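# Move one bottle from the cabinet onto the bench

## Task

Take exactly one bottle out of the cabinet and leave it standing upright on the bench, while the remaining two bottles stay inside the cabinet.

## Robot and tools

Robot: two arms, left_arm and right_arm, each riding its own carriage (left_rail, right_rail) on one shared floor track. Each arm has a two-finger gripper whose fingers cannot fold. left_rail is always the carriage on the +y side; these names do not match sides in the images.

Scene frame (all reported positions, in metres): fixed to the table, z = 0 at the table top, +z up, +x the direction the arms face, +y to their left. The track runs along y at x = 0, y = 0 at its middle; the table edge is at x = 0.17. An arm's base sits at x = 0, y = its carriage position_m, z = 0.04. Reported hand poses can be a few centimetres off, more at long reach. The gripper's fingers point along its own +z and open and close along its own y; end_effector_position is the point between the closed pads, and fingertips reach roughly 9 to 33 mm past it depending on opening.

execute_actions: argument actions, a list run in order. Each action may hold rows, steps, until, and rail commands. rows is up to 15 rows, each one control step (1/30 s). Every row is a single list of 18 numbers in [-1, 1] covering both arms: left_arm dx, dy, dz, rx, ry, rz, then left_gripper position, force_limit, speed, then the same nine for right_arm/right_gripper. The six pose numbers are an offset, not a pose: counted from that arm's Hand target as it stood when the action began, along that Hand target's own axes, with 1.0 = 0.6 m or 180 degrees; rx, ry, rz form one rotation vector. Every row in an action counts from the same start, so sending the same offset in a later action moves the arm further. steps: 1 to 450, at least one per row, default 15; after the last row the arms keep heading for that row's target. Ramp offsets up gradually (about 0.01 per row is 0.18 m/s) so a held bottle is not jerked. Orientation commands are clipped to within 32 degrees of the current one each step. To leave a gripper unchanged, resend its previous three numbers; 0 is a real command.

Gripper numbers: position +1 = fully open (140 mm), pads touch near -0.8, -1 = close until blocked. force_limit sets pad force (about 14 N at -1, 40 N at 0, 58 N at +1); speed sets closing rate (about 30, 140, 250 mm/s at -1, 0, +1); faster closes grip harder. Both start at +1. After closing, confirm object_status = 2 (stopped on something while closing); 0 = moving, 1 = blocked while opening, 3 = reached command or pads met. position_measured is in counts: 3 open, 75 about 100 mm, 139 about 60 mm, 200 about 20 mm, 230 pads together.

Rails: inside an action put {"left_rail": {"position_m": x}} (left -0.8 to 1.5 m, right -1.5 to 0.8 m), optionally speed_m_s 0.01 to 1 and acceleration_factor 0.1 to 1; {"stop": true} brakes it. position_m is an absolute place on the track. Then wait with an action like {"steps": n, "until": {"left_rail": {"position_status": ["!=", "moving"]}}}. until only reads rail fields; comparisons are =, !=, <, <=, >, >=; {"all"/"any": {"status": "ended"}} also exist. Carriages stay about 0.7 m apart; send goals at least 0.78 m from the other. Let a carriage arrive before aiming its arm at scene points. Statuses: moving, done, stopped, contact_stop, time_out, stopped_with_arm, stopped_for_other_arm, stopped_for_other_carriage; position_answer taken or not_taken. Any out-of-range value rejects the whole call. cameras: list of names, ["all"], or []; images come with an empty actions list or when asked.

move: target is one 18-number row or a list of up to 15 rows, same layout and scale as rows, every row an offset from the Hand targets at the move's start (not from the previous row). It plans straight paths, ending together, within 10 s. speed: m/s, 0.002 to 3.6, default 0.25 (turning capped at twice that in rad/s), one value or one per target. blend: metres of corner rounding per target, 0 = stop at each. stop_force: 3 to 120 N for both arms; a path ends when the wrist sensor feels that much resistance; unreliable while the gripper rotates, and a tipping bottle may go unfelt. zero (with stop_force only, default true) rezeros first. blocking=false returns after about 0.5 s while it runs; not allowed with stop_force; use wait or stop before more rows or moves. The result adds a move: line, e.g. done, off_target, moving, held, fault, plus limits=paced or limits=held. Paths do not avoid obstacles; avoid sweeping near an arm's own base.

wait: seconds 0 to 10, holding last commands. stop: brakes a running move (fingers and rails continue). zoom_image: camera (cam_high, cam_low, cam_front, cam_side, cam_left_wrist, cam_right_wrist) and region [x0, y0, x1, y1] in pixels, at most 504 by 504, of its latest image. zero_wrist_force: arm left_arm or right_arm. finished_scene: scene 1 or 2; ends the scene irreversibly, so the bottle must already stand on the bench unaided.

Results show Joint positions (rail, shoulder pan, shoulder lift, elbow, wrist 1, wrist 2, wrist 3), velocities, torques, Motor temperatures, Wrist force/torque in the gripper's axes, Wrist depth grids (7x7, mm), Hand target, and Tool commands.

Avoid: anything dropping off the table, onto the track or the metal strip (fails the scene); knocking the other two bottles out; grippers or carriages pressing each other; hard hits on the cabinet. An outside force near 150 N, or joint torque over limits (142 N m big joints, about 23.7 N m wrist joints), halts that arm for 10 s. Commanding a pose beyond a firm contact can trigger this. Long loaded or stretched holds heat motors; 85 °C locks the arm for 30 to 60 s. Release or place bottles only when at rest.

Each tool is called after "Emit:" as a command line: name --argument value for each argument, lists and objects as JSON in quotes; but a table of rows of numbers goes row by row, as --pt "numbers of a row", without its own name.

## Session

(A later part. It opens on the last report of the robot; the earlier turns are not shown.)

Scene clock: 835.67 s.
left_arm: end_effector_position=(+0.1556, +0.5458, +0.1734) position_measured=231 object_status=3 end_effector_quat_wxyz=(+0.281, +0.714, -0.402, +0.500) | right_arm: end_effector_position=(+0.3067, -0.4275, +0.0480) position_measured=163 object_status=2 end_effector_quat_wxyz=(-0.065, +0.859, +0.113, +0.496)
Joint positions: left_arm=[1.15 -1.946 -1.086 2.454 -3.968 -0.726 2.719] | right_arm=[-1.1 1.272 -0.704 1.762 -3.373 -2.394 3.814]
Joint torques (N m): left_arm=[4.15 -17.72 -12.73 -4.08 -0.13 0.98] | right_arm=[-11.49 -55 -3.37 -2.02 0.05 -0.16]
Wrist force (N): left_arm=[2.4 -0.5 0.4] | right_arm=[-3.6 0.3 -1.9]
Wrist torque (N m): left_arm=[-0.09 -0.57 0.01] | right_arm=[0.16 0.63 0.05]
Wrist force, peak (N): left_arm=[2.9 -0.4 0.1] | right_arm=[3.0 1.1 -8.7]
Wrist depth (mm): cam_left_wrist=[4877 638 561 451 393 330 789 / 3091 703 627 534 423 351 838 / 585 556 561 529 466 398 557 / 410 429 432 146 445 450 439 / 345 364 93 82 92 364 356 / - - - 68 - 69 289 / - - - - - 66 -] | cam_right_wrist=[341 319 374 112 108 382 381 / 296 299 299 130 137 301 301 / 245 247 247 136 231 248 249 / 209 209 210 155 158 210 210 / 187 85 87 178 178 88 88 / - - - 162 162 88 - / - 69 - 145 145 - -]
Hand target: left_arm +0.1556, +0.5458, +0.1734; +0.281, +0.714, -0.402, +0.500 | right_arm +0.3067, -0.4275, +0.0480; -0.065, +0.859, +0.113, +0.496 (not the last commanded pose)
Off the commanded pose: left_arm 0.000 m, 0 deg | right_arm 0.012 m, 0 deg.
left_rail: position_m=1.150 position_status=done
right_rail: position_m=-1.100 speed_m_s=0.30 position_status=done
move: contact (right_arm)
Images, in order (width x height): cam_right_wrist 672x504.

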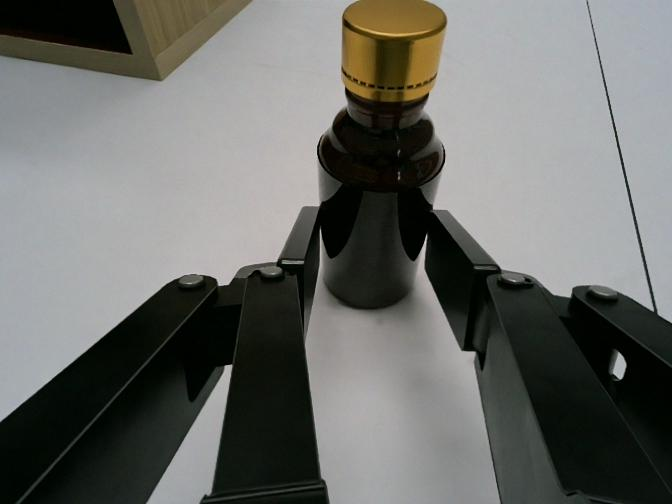

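Emit:
execute_actions --actions '[{"rows":[[0,0,0,0,0,0,-1,0,-1,0,0,0,0,0,0,0.04,-0.1,-1]],"steps":60}]' --cameras '["cam_right_wrist"]'

Scene clock: 844.70 s.
left_arm: end_effector_position=(+0.1556, +0.5458, +0.1734) position_measured=231 object_status=3 end_effector_quat_wxyz=(+0.281, +0.714, -0.402, +0.500) | right_arm: end_effector_position=(+0.3067, -0.4274, +0.0480) position_measured=124 object_status=3 end_effector_quat_wxyz=(-0.065, +0.859, +0.113, +0.496)
Joint positions: left_arm=[1.15 -1.946 -1.086 2.454 -3.968 -0.726 2.719] | right_arm=[-1.1 1.272 -0.704 1.762 -3.373 -2.394 3.814]
Joint torques (N m): left_arm=[3.98 -18.02 -12.56 -4.07 -0.2 1.28] | right_arm=[-10.02 -49.54 -6.68 -2.96 0 0.2]
Wrist force (N): left_arm=[2.2 -0.4 0.4] | right_arm=[-2.6 0.5 -2.4]
Wrist torque (N m): left_arm=[-0.06 -0.53 0.01] | right_arm=[0.06 0.62 0.01]
Wrist force, peak (N): left_arm=[3.0 -0.4 0.1] | right_arm=[-3.9 0.3 -1.9]
Wrist depth (mm): cam_left_wrist=[- 627 561 476 393 323 804 / 3091 715 622 518 407 353 810 / 564 554 563 539 468 400 576 / 425 428 435 147 448 448 443 / 345 365 92 82 92 366 356 / - - - 68 - 68 288 / - - - - - 66 -] | cam_right_wrist=[338 317 370 - 394 383 382 / 297 298 300 131 276 300 301 / 246 246 246 137 152 248 248 / 210 207 143 173 168 204 211 / - 85 91 182 183 111 88 / - 75 162 162 162 84 65 / - - - 145 145 139 -]
Hand target: left_arm +0.1556, +0.5458, +0.1734; +0.281, +0.714, -0.402, +0.500 | right_arm +0.3067, -0.4274, +0.0480; -0.065, +0.859, +0.113, +0.496
Off the commanded pose: left_arm 0.000 m, 0 deg | right_arm 0.000 m, 0 deg.
left_rail: position_m=1.150 position_status=done
right_rail: position_m=-1.100 speed_m_s=0.30 position_status=done
Images, in order (width x height): cam_right_wrist 672x504.

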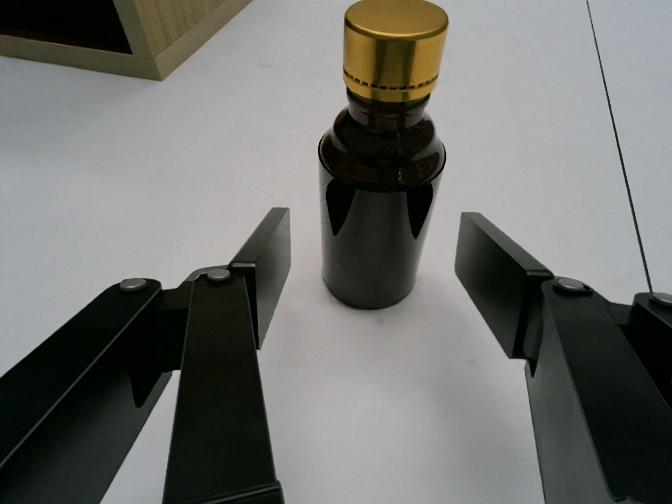

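Emit:
move --target '[0,0,0,0,0,0,-1,0,-1, 0,0,-0.2,0,0,0,0.04,-0.1,-1]' --speed 0.1 --cameras '["cam_right_wrist"]'

Emit:
move --target '[-0.0728,-0.3307,-0.1007,-0.1370,0,0.0499,-1,0,-1, 0.1,0,-0.1,0,0,0,0.04,-0.1,-1]' --speed 0.25

Emit:
execute_actions --actions '[{"left_rail":{"position_m":0.75,"speed_m_s":0.4},"steps":250,"until":{"left_rail":{"position_status":["!=","moving"]}}}]' --cameras '["cam_left_wrist","cam_high","cam_front"]'

Scene clock: 881.47 s.
left_arm: end_effector_position=(+0.1556, +0.5458, +0.1734) position_measured=231 object_status=3 end_effector_quat_wxyz=(+0.281, +0.714, -0.402, +0.500) | right_arm: end_effector_position=(+0.2064, -0.4543, +0.1079) position_measured=124 object_status=3 end_effector_quat_wxyz=(-0.065, +0.859, +0.113, +0.496)
Joint positions: left_arm=[1.15 -1.946 -1.086 2.454 -3.968 -0.726 2.719] | right_arm=[-1.1 1.432 -0.899 1.887 -3.154 -2.494 4.009]
Joint torques (N m): left_arm=[3.68 -18.63 -12.94 -4.01 -0.02 1.46] | right_arm=[11.2 -50.71 -5.18 -2.02 -4.08 1.72]
Wrist force (N): left_arm=[2.5 -0.5 0.4] | right_arm=[-2.7 0.9 -2.5]
Wrist torque (N m): left_arm=[-0.08 -0.60 0.01] | right_arm=[0.12 0.64 0.03]
Wrist force, peak (N): left_arm=[2.9 -0.7 0.2] | right_arm=[-2.9 0.6 -3.4]
Wrist depth (mm): cam_left_wrist=[- 645 564 465 388 327 798 / 2814 713 623 512 430 362 861 / 546 551 560 525 470 403 575 / 422 412 434 131 446 449 441 / 348 366 92 82 92 365 354 / - - - 68 - 69 288 / - - - - - 66 -] | cam_right_wrist=[477 463 468 559 527 534 528 / 427 416 397 382 417 417 417 / 339 340 351 283 329 340 344 / 288 296 142 289 281 148 292 / - 85 91 252 253 112 88 / - 75 223 223 224 81 65 / - - - 209 201 - -]
Hand target: left_arm +0.1556, +0.5458, +0.1734; +0.281, +0.714, -0.402, +0.500 | right_arm +0.2063, -0.4543, +0.1080; -0.065, +0.859, +0.113, +0.496
Off the commanded pose: left_arm 0.000 m, 0 deg | right_arm 0.000 m, 0 deg.
left_rail: position_m=1.150 position_status=done
right_rail: position_m=-1.100 speed_m_s=0.30 position_status=done
move: done
Images, in order (width x height): cam_right_wrist 672x504.

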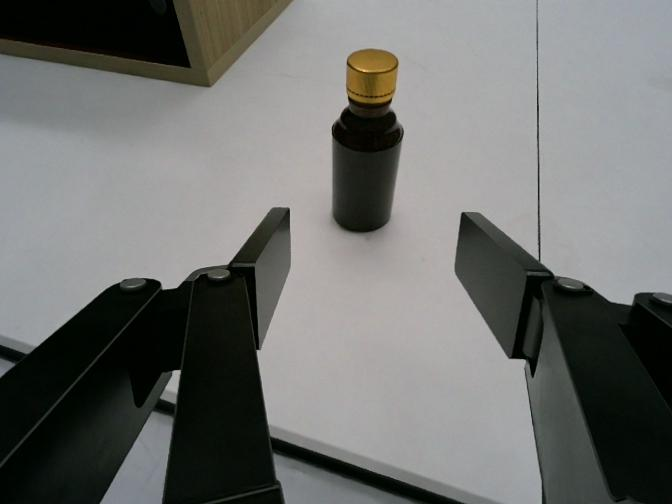

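Scene clock: 883.53 s.
left_arm: end_effector_position=(+0.2879, +0.7101, +0.1530) position_measured=231 object_status=3 end_effector_quat_wxyz=(+0.387, +0.604, -0.553, +0.423) | right_arm: end_effector_position=(+0.1851, -0.4601, +0.1900) position_measured=124 object_status=3 end_effector_quat_wxyz=(-0.065, +0.859, +0.113, +0.496)
Joint positions: left_arm=[1.15 -0.974 -0.997 2.564 -4.314 -2.047 3.33] | right_arm=[-1.1 1.468 -1.073 1.878 -2.93 -2.514 4.061]
Joint torques (N m): left_arm=[6.66 -37.05 -8.65 -1.32 -1.19 2.61] | right_arm=[12.38 -46.07 -30.27 -2.21 -4.18 1.39]
Wrist force (N): left_arm=[2.0 -0.4 0.5] | right_arm=[-2.4 0.8 -2.5]
Wrist torque (N m): left_arm=[-0.05 -0.50 -0.14] | right_arm=[0.08 0.57 0.02]
Wrist force, peak (N): left_arm=[2.9 1.6 0.7] | right_arm=[-2.7 1.0 -2.9]
Wrist depth (mm): cam_left_wrist=[638 600 592 531 507 521 - / 647 645 649 618 - 682 3598 / 499 479 515 525 541 569 541 / 390 390 397 147 409 440 411 / 318 334 93 82 92 357 340 / - - - 68 - 69 286 / - - - - - 66 -] | cam_right_wrist=[610 647 487 737 732 695 2853 / 558 535 527 598 578 578 575 / 469 471 468 472 475 474 470 / 399 413 127 375 377 148 402 / - 85 91 348 347 111 88 / - 75 308 306 308 81 65 / - - - 284 279 - -]
Hand target: left_arm +0.2879, +0.7101, +0.1530; +0.387, +0.604, -0.553, +0.423 | right_arm +0.1851, -0.4601, +0.1900; -0.065, +0.859, +0.113, +0.496
Off the commanded pose: left_arm 0.000 m, 0 deg | right_arm 0.000 m, 0 deg.
left_rail: position_m=1.150 position_status=done
right_rail: position_m=-1.100 speed_m_s=0.30 position_status=done
move: done

Scene clock: 885.47 s.
left_arm: end_effector_position=(+0.2880, +0.3101, +0.1530) position_measured=231 object_status=3 end_effector_quat_wxyz=(+0.387, +0.604, -0.553, +0.423) | right_arm: end_effector_position=(+0.1851, -0.4601, +0.1900) position_measured=124 object_status=3 end_effector_quat_wxyz=(-0.065, +0.859, +0.113, +0.496)
Joint positions: left_arm=[0.75 -0.973 -0.997 2.564 -4.313 -2.047 3.33] | right_arm=[-1.1 1.468 -1.073 1.878 -2.93 -2.514 4.061]
Joint torques (N m): left_arm=[3.86 -34.08 -3.65 -1.83 -0.54 2.76] | right_arm=[12.51 -46.31 -30.7 -1.81 -4.14 1.14]
Wrist force (N): left_arm=[2.5 -0.3 0.2] | right_arm=[-2.4 0.6 -2.8]
Wrist torque (N m): left_arm=[-0.04 -0.62 -0.14] | right_arm=[0.06 0.57 0.02]
Wrist force, peak (N): left_arm=[2.9 -0.4 1.3] | right_arm=[-3.0 0.8 -2.6]
Wrist depth (mm): cam_left_wrist=[227 228 208 189 176 160 151 / 249 257 234 210 194 178 156 / 283 281 263 237 216 196 176 / 327 330 306 147 241 211 200 / 318 332 93 82 92 227 222 / - - - 68 - 69 241 / - - - - - 66 -] | cam_right_wrist=[611 645 486 689 742 742 2747 / 558 532 531 569 573 582 575 / 469 471 471 453 455 469 452 / 396 410 127 376 377 391 400 / - 85 91 347 346 111 88 / - 75 308 308 308 81 65 / - - - 284 278 - -]
Hand target: left_arm +0.2879, +0.3101, +0.1530; +0.387, +0.604, -0.553, +0.423 | right_arm +0.1851, -0.4601, +0.1900; -0.065, +0.859, +0.113, +0.496
Tool commands: left_gripper/position=-1.0 left_gripper/force_limit=+0.0 left_gripper/speed=-1.0 right_gripper/position=+0.04 right_gripper/force_limit=-0.1 right_gripper/speed=-1.0
Off the commanded pose: left_arm 0.000 m, 0 deg | right_arm 0.000 m, 0 deg.
left_rail: position_m=0.750 speed_m_s=0.40 position_status=done
right_rail: position_m=-1.100 speed_m_s=0.30 position_status=done
Images, in order (width x height): cam_high 672x504, cam_front 672x504, cam_left_wrist 672x504.

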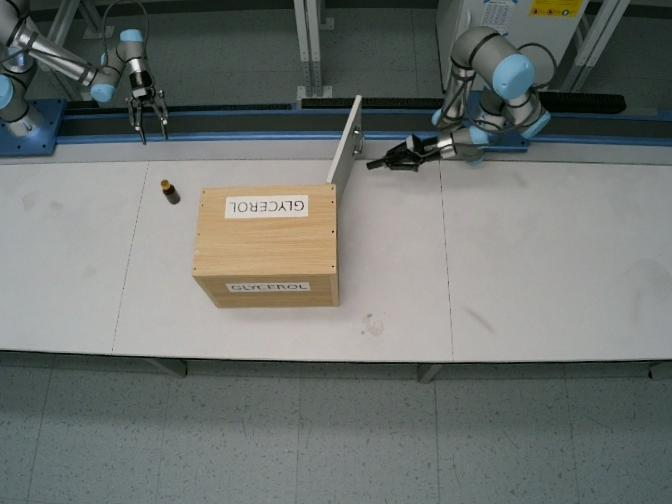

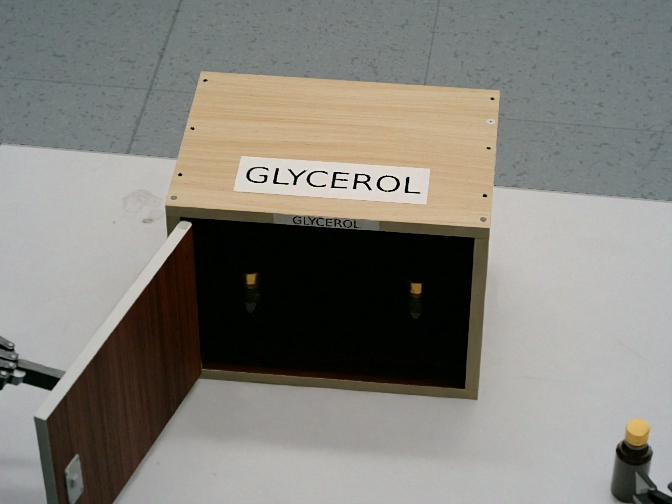

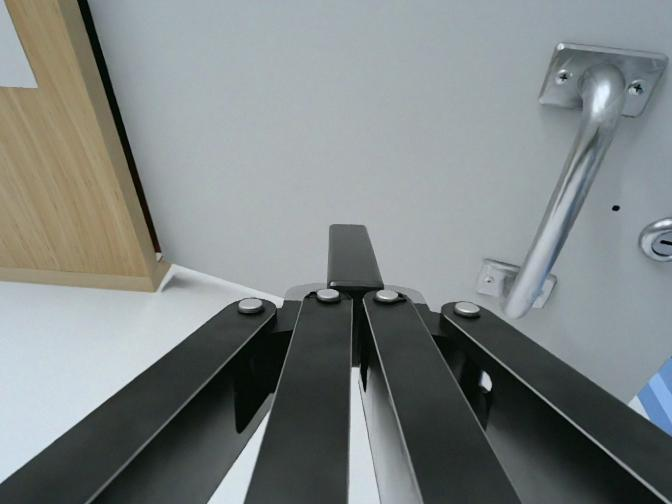

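Emit:
move --pt "0.0637 0.0715 0.175 0.0496 0 -0.0181 -1 0 -1 0 0 0 0 0 0 0.04 -0.1 -1" --pt "0.0937 0.0808 0.2575 0.1096 0 -0.0399 -1 0 -1 0 0 0 0 0 0 0.04 -0.1 -1" --pt "0.1233 0.0667 0.3388 0.1671 0 -0.0608 -1 0 -1 0 0 0 0 0 0 0.04 -0.1 -1" --pt "0.1507 0.0318 0.414 0.2245 0 -0.0817 -1 0 -1 0 0 0 0 0 0 0.04 -0.1 -1" --pt "0.174 -0.024 0.4783 0.2845 0 -0.1036 -1 0 -1 0 0 0 0 0 0 0.04 -0.1 -1" --speed 0.12 --blend 0.015 --stop_force 40 --cameras '["cam_left_wrist","cam_high","cam_front"]'

Scene clock: 915.43 s.
left_arm: end_effector_position=(+0.3290, +0.0071, +0.1529) position_measured=231 object_status=3 end_effector_quat_wxyz=(+0.151, +0.790, -0.215, +0.553) | right_arm: end_effector_position=(+0.1851, -0.4601, +0.1900) position_measured=124 object_status=3 end_effector_quat_wxyz=(-0.065, +0.859, +0.113, +0.496)
Joint positions: left_arm=[0.75 -1.666 -0.798 1.765 -3.398 -0.552 2.509] | right_arm=[-1.1 1.468 -1.073 1.878 -2.93 -2.514 4.061]
Joint torques (N m): left_arm=[6.93 -35.02 -21.62 -0.92 2.6 -2.76] | right_arm=[12.25 -46.18 -30.83 -2.02 -4.17 1.12]
Wrist force (N): left_arm=[2.3 -1.3 -2.1] | right_arm=[-2.5 0.9 -2.5]
Wrist torque (N m): left_arm=[-0.01 -0.56 0.01] | right_arm=[0.12 0.59 0.03]
Wrist force, peak (N): left_arm=[-0.4 -1.0 -9.7] | right_arm=[-2.9 0.7 -2.9]
Wrist depth (mm): cam_left_wrist=[125 123 123 123 123 124 124 / 136 137 137 137 138 133 132 / 154 154 155 155 156 151 148 / 176 176 176 167 178 168 178 / 205 199 92 82 92 154 209 / - - - 68 - 68 264 / - - - - - 66 -] | cam_right_wrist=[613 656 487 704 737 734 2747 / 556 534 526 578 575 575 556 / 451 471 471 441 474 458 473 / 398 412 127 376 378 388 402 / - 85 91 347 348 111 88 / - 75 307 306 306 81 65 / - - - 283 279 - -]
Hand target: left_arm +0.3290, +0.0071, +0.1529; +0.151, +0.790, -0.215, +0.553 | right_arm +0.1851, -0.4601, +0.1900; -0.065, +0.859, +0.113, +0.496
Off the commanded pose: left_arm 0.000 m, 0 deg | right_arm 0.000 m, 0 deg.
left_rail: position_m=0.750 speed_m_s=0.40 position_status=done
right_rail: position_m=-1.100 speed_m_s=0.30 position_status=done
move: done
Images, in order (width x height): cam_high 672x504, cam_front 672x504, cam_left_wrist 672x504.

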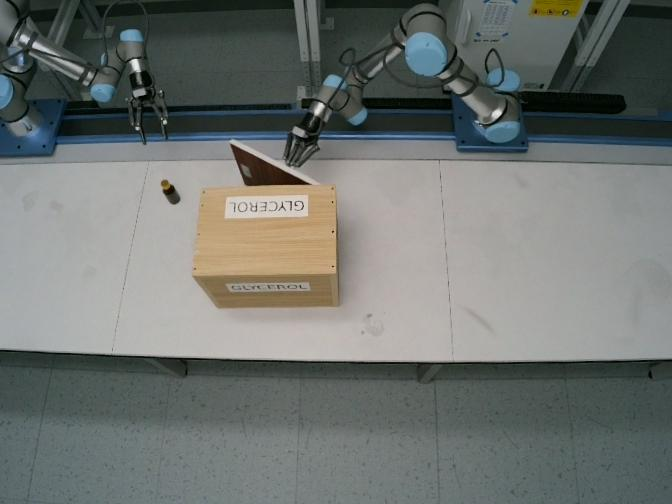

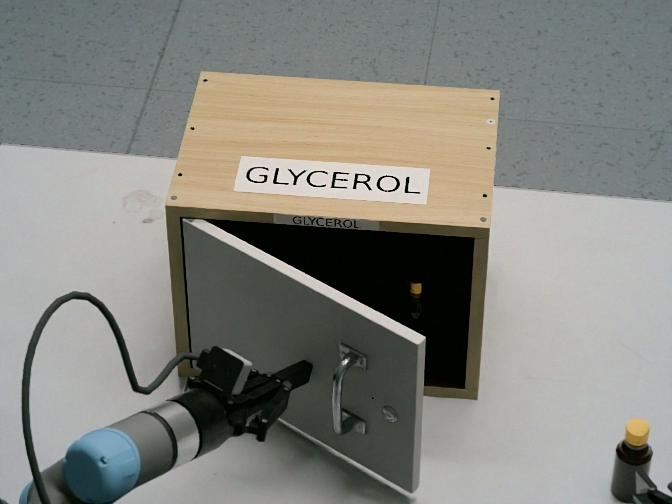

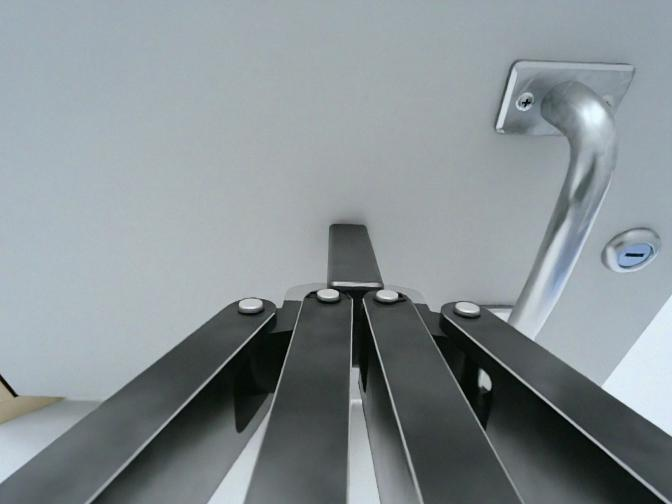

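Emit:
move --pt "0.03 0.0008 0.0822 0.06 0 -0.0219 -1 0 -1 0 0 0 0 0 0 0.04 -0.1 -1" --pt "0.0498 -0.0123 0.1368 0.0913 0 -0.0332 -1 0 -1 0 0 0 0 0 0 0.04 -0.1 -1" --pt "0.0632 -0.0255 0.1732 0.1096 0 -0.0399 -1 0 -1 0 0 0 0 0 0 0.04 -0.1 -1" --speed '[0.08,0.05,0.02]' --blend 0.01 --stop_force 20 --cameras '["cam_left_wrist","cam_side","cam_front"]'

Scene clock: 935.40 s.
left_arm: end_effector_position=(+0.4316, -0.0358, +0.1530) position_measured=231 object_status=3 end_effector_quat_wxyz=(+0.048, +0.816, -0.068, +0.571) | right_arm: end_effector_position=(+0.1851, -0.4601, +0.1900) position_measured=124 object_status=3 end_effector_quat_wxyz=(-0.065, +0.859, +0.113, +0.496)
Joint positions: left_arm=[0.75 -1.557 -0.641 1.305 -2.693 -0.392 2.061] | right_arm=[-1.1 1.468 -1.073 1.878 -2.93 -2.514 4.061]
Joint torques (N m): left_arm=[5.51 -64.33 -9.69 -4.3 1.89 2.42] | right_arm=[13.07 -45.12 -29.56 -1.98 -3.96 1.24]
Wrist force (N): left_arm=[-0.8 2.9 -14.3] | right_arm=[-3.0 0.7 -2.5]
Wrist torque (N m): left_arm=[-0.17 -0.56 0.03] | right_arm=[0.07 0.69 0.02]
Wrist force, peak (N): left_arm=[-3.6 -2.8 -21.9] | right_arm=[-3.1 0.6 -2.6]
Wrist depth (mm): cam_left_wrist=[110 113 119 123 129 134 143 / 121 124 129 136 144 137 161 / 136 139 146 154 164 135 185 / 151 157 167 165 188 191 218 / 172 175 95 82 92 227 321 / - - - 68 - 68 281 / - - - - - 66 -] | cam_right_wrist=[475 442 487 700 747 727 2713 / 541 520 527 572 575 575 576 / 468 467 469 449 471 473 489 / 398 410 127 378 379 390 404 / - 85 91 349 349 111 88 / - 75 308 308 307 81 65 / - - - 285 278 - -]
Hand target: left_arm +0.4316, -0.0358, +0.1530; +0.048, +0.816, -0.068, +0.571 (not the last commanded pose) | right_arm +0.1851, -0.4601, +0.1900; -0.065, +0.859, +0.113, +0.496
Off the commanded pose: left_arm 0.001 m, 0 deg | right_arm 0.000 m, 0 deg.
left_rail: position_m=0.750 speed_m_s=0.40 position_status=done
right_rail: position_m=-1.100 speed_m_s=0.30 position_status=done
move: contact (left_arm); path passed 2 of 3 targets
Images, in order (width x height): cam_front 672x504, cam_side 672x504, cam_left_wrist 672x504.

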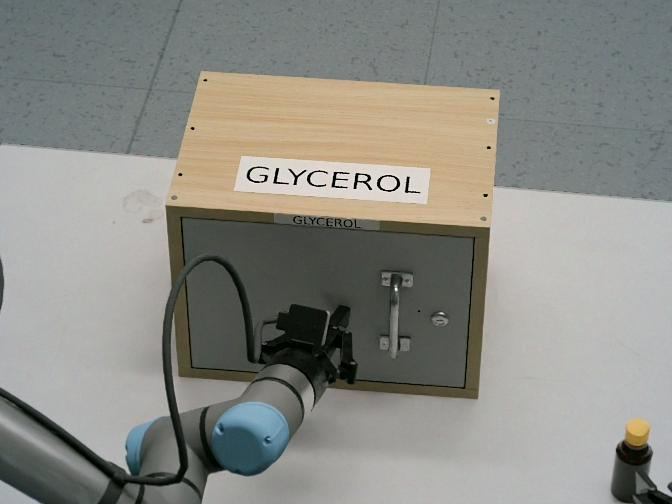

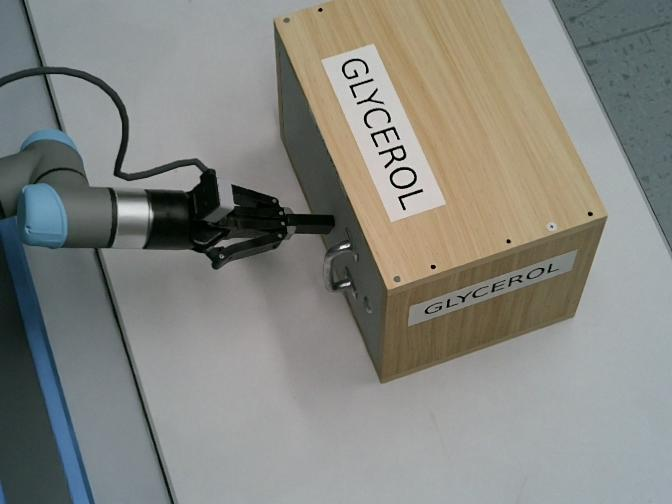

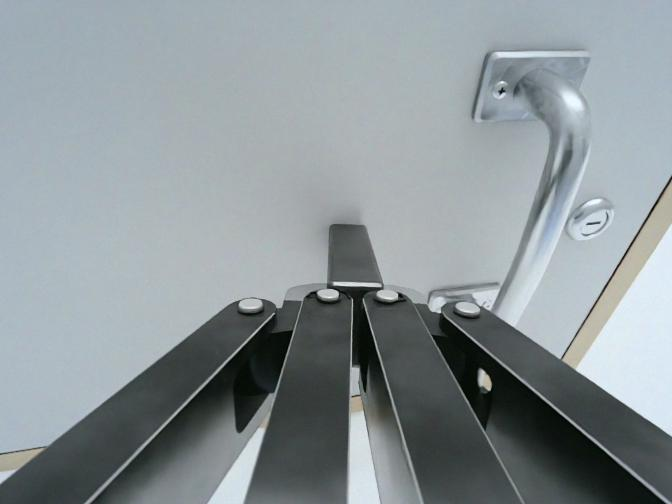

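Emit:
move --target '[0,0,-0.2,0,0,0,-1,0,-1,0,0,0,0,0,0,0.04,-0.1,-1]' --speed 0.12 --cameras '["cam_high","cam_front","cam_right_wrist"]'

Scene clock: 941.87 s.
left_arm: end_effector_position=(+0.3204, -0.0170, +0.1940) position_measured=231 object_status=3 end_effector_quat_wxyz=(+0.048, +0.816, -0.068, +0.571) | right_arm: end_effector_position=(+0.1851, -0.4601, +0.1900) position_measured=124 object_status=3 end_effector_quat_wxyz=(-0.065, +0.859, +0.113, +0.496)
Joint positions: left_arm=[0.75 -1.713 -0.835 1.443 -2.25 -0.35 1.646] | right_arm=[-1.1 1.468 -1.073 1.878 -2.93 -2.514 4.061]
Joint torques (N m): left_arm=[-6.08 -60.44 -26.36 -0.87 0.97 -2.87] | right_arm=[12.44 -46.89 -30.09 -1.83 -4.07 1.29]
Wrist force (N): left_arm=[2.5 0.0 0.5] | right_arm=[-2.6 0.6 -2.4]
Wrist torque (N m): left_arm=[0.01 -0.61 0.02] | right_arm=[0.05 0.62 0.02]
Wrist force, peak (N): left_arm=[-0.8 3.5 -14.6] | right_arm=[-2.9 0.8 -2.7]
Wrist depth (mm): cam_left_wrist=[200 205 214 223 232 245 255 / 219 227 238 250 255 276 770 / 243 252 267 282 292 312 636 / 276 294 307 146 345 382 481 / 340 318 92 82 92 388 377 / - - - 68 - 69 327 / - - - - - 66 -] | cam_right_wrist=[476 441 486 732 742 732 2713 / 544 520 524 572 575 578 576 / 470 466 473 451 472 471 473 / 398 411 127 376 378 390 400 / - 85 91 348 348 111 88 / - 75 307 307 305 81 65 / - - - 282 278 - -]
Hand target: left_arm +0.3204, -0.0170, +0.1940; +0.048, +0.816, -0.068, +0.571 | right_arm +0.1851, -0.4601, +0.1900; -0.065, +0.859, +0.113, +0.496
Off the commanded pose: left_arm 0.000 m, 0 deg | right_arm 0.000 m, 0 deg.
left_rail: position_m=0.750 speed_m_s=0.40 position_status=done
right_rail: position_m=-1.100 speed_m_s=0.30 position_status=done
move: done
Images, in order (width x height): cam_high 672x504, cam_front 672x504, cam_right_wrist 672x504.

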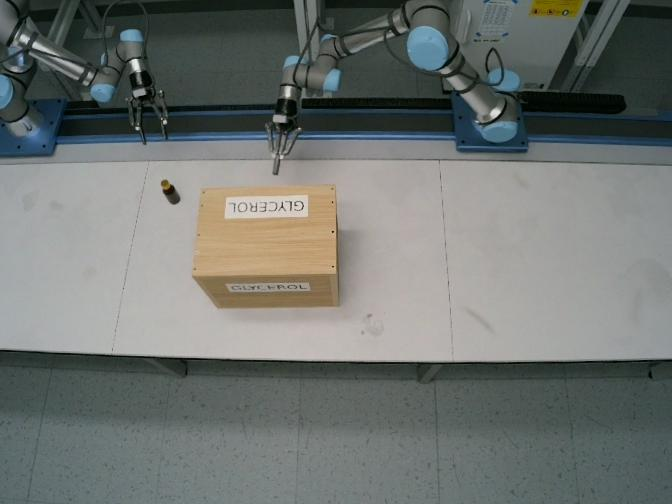

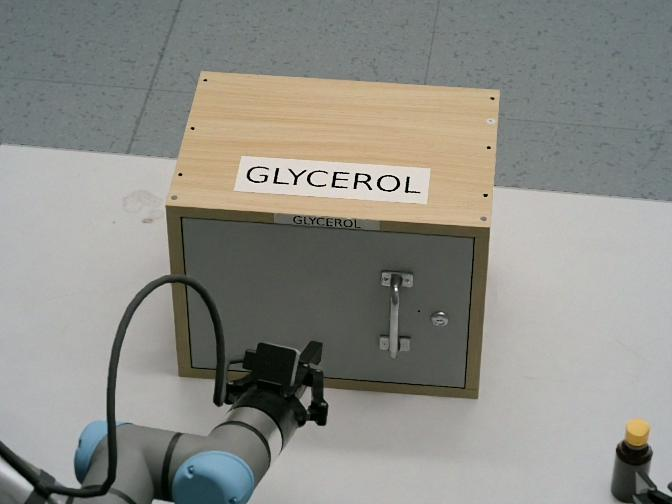

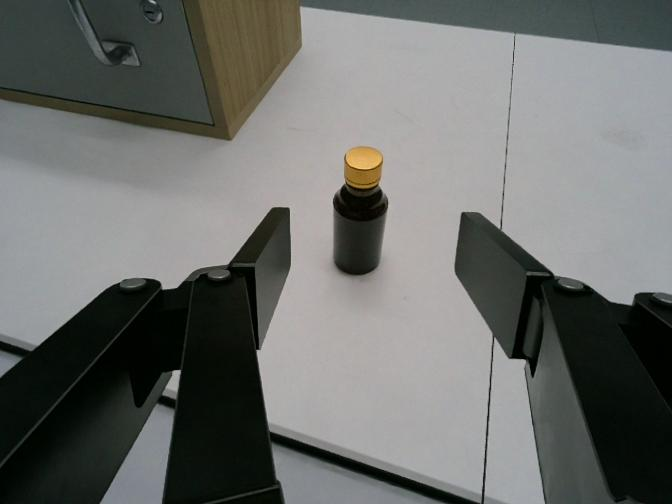

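Door closed, bottle standing clear on the bench.

Emit:
finished_scene --scene 1

The scene is finished: the task was done.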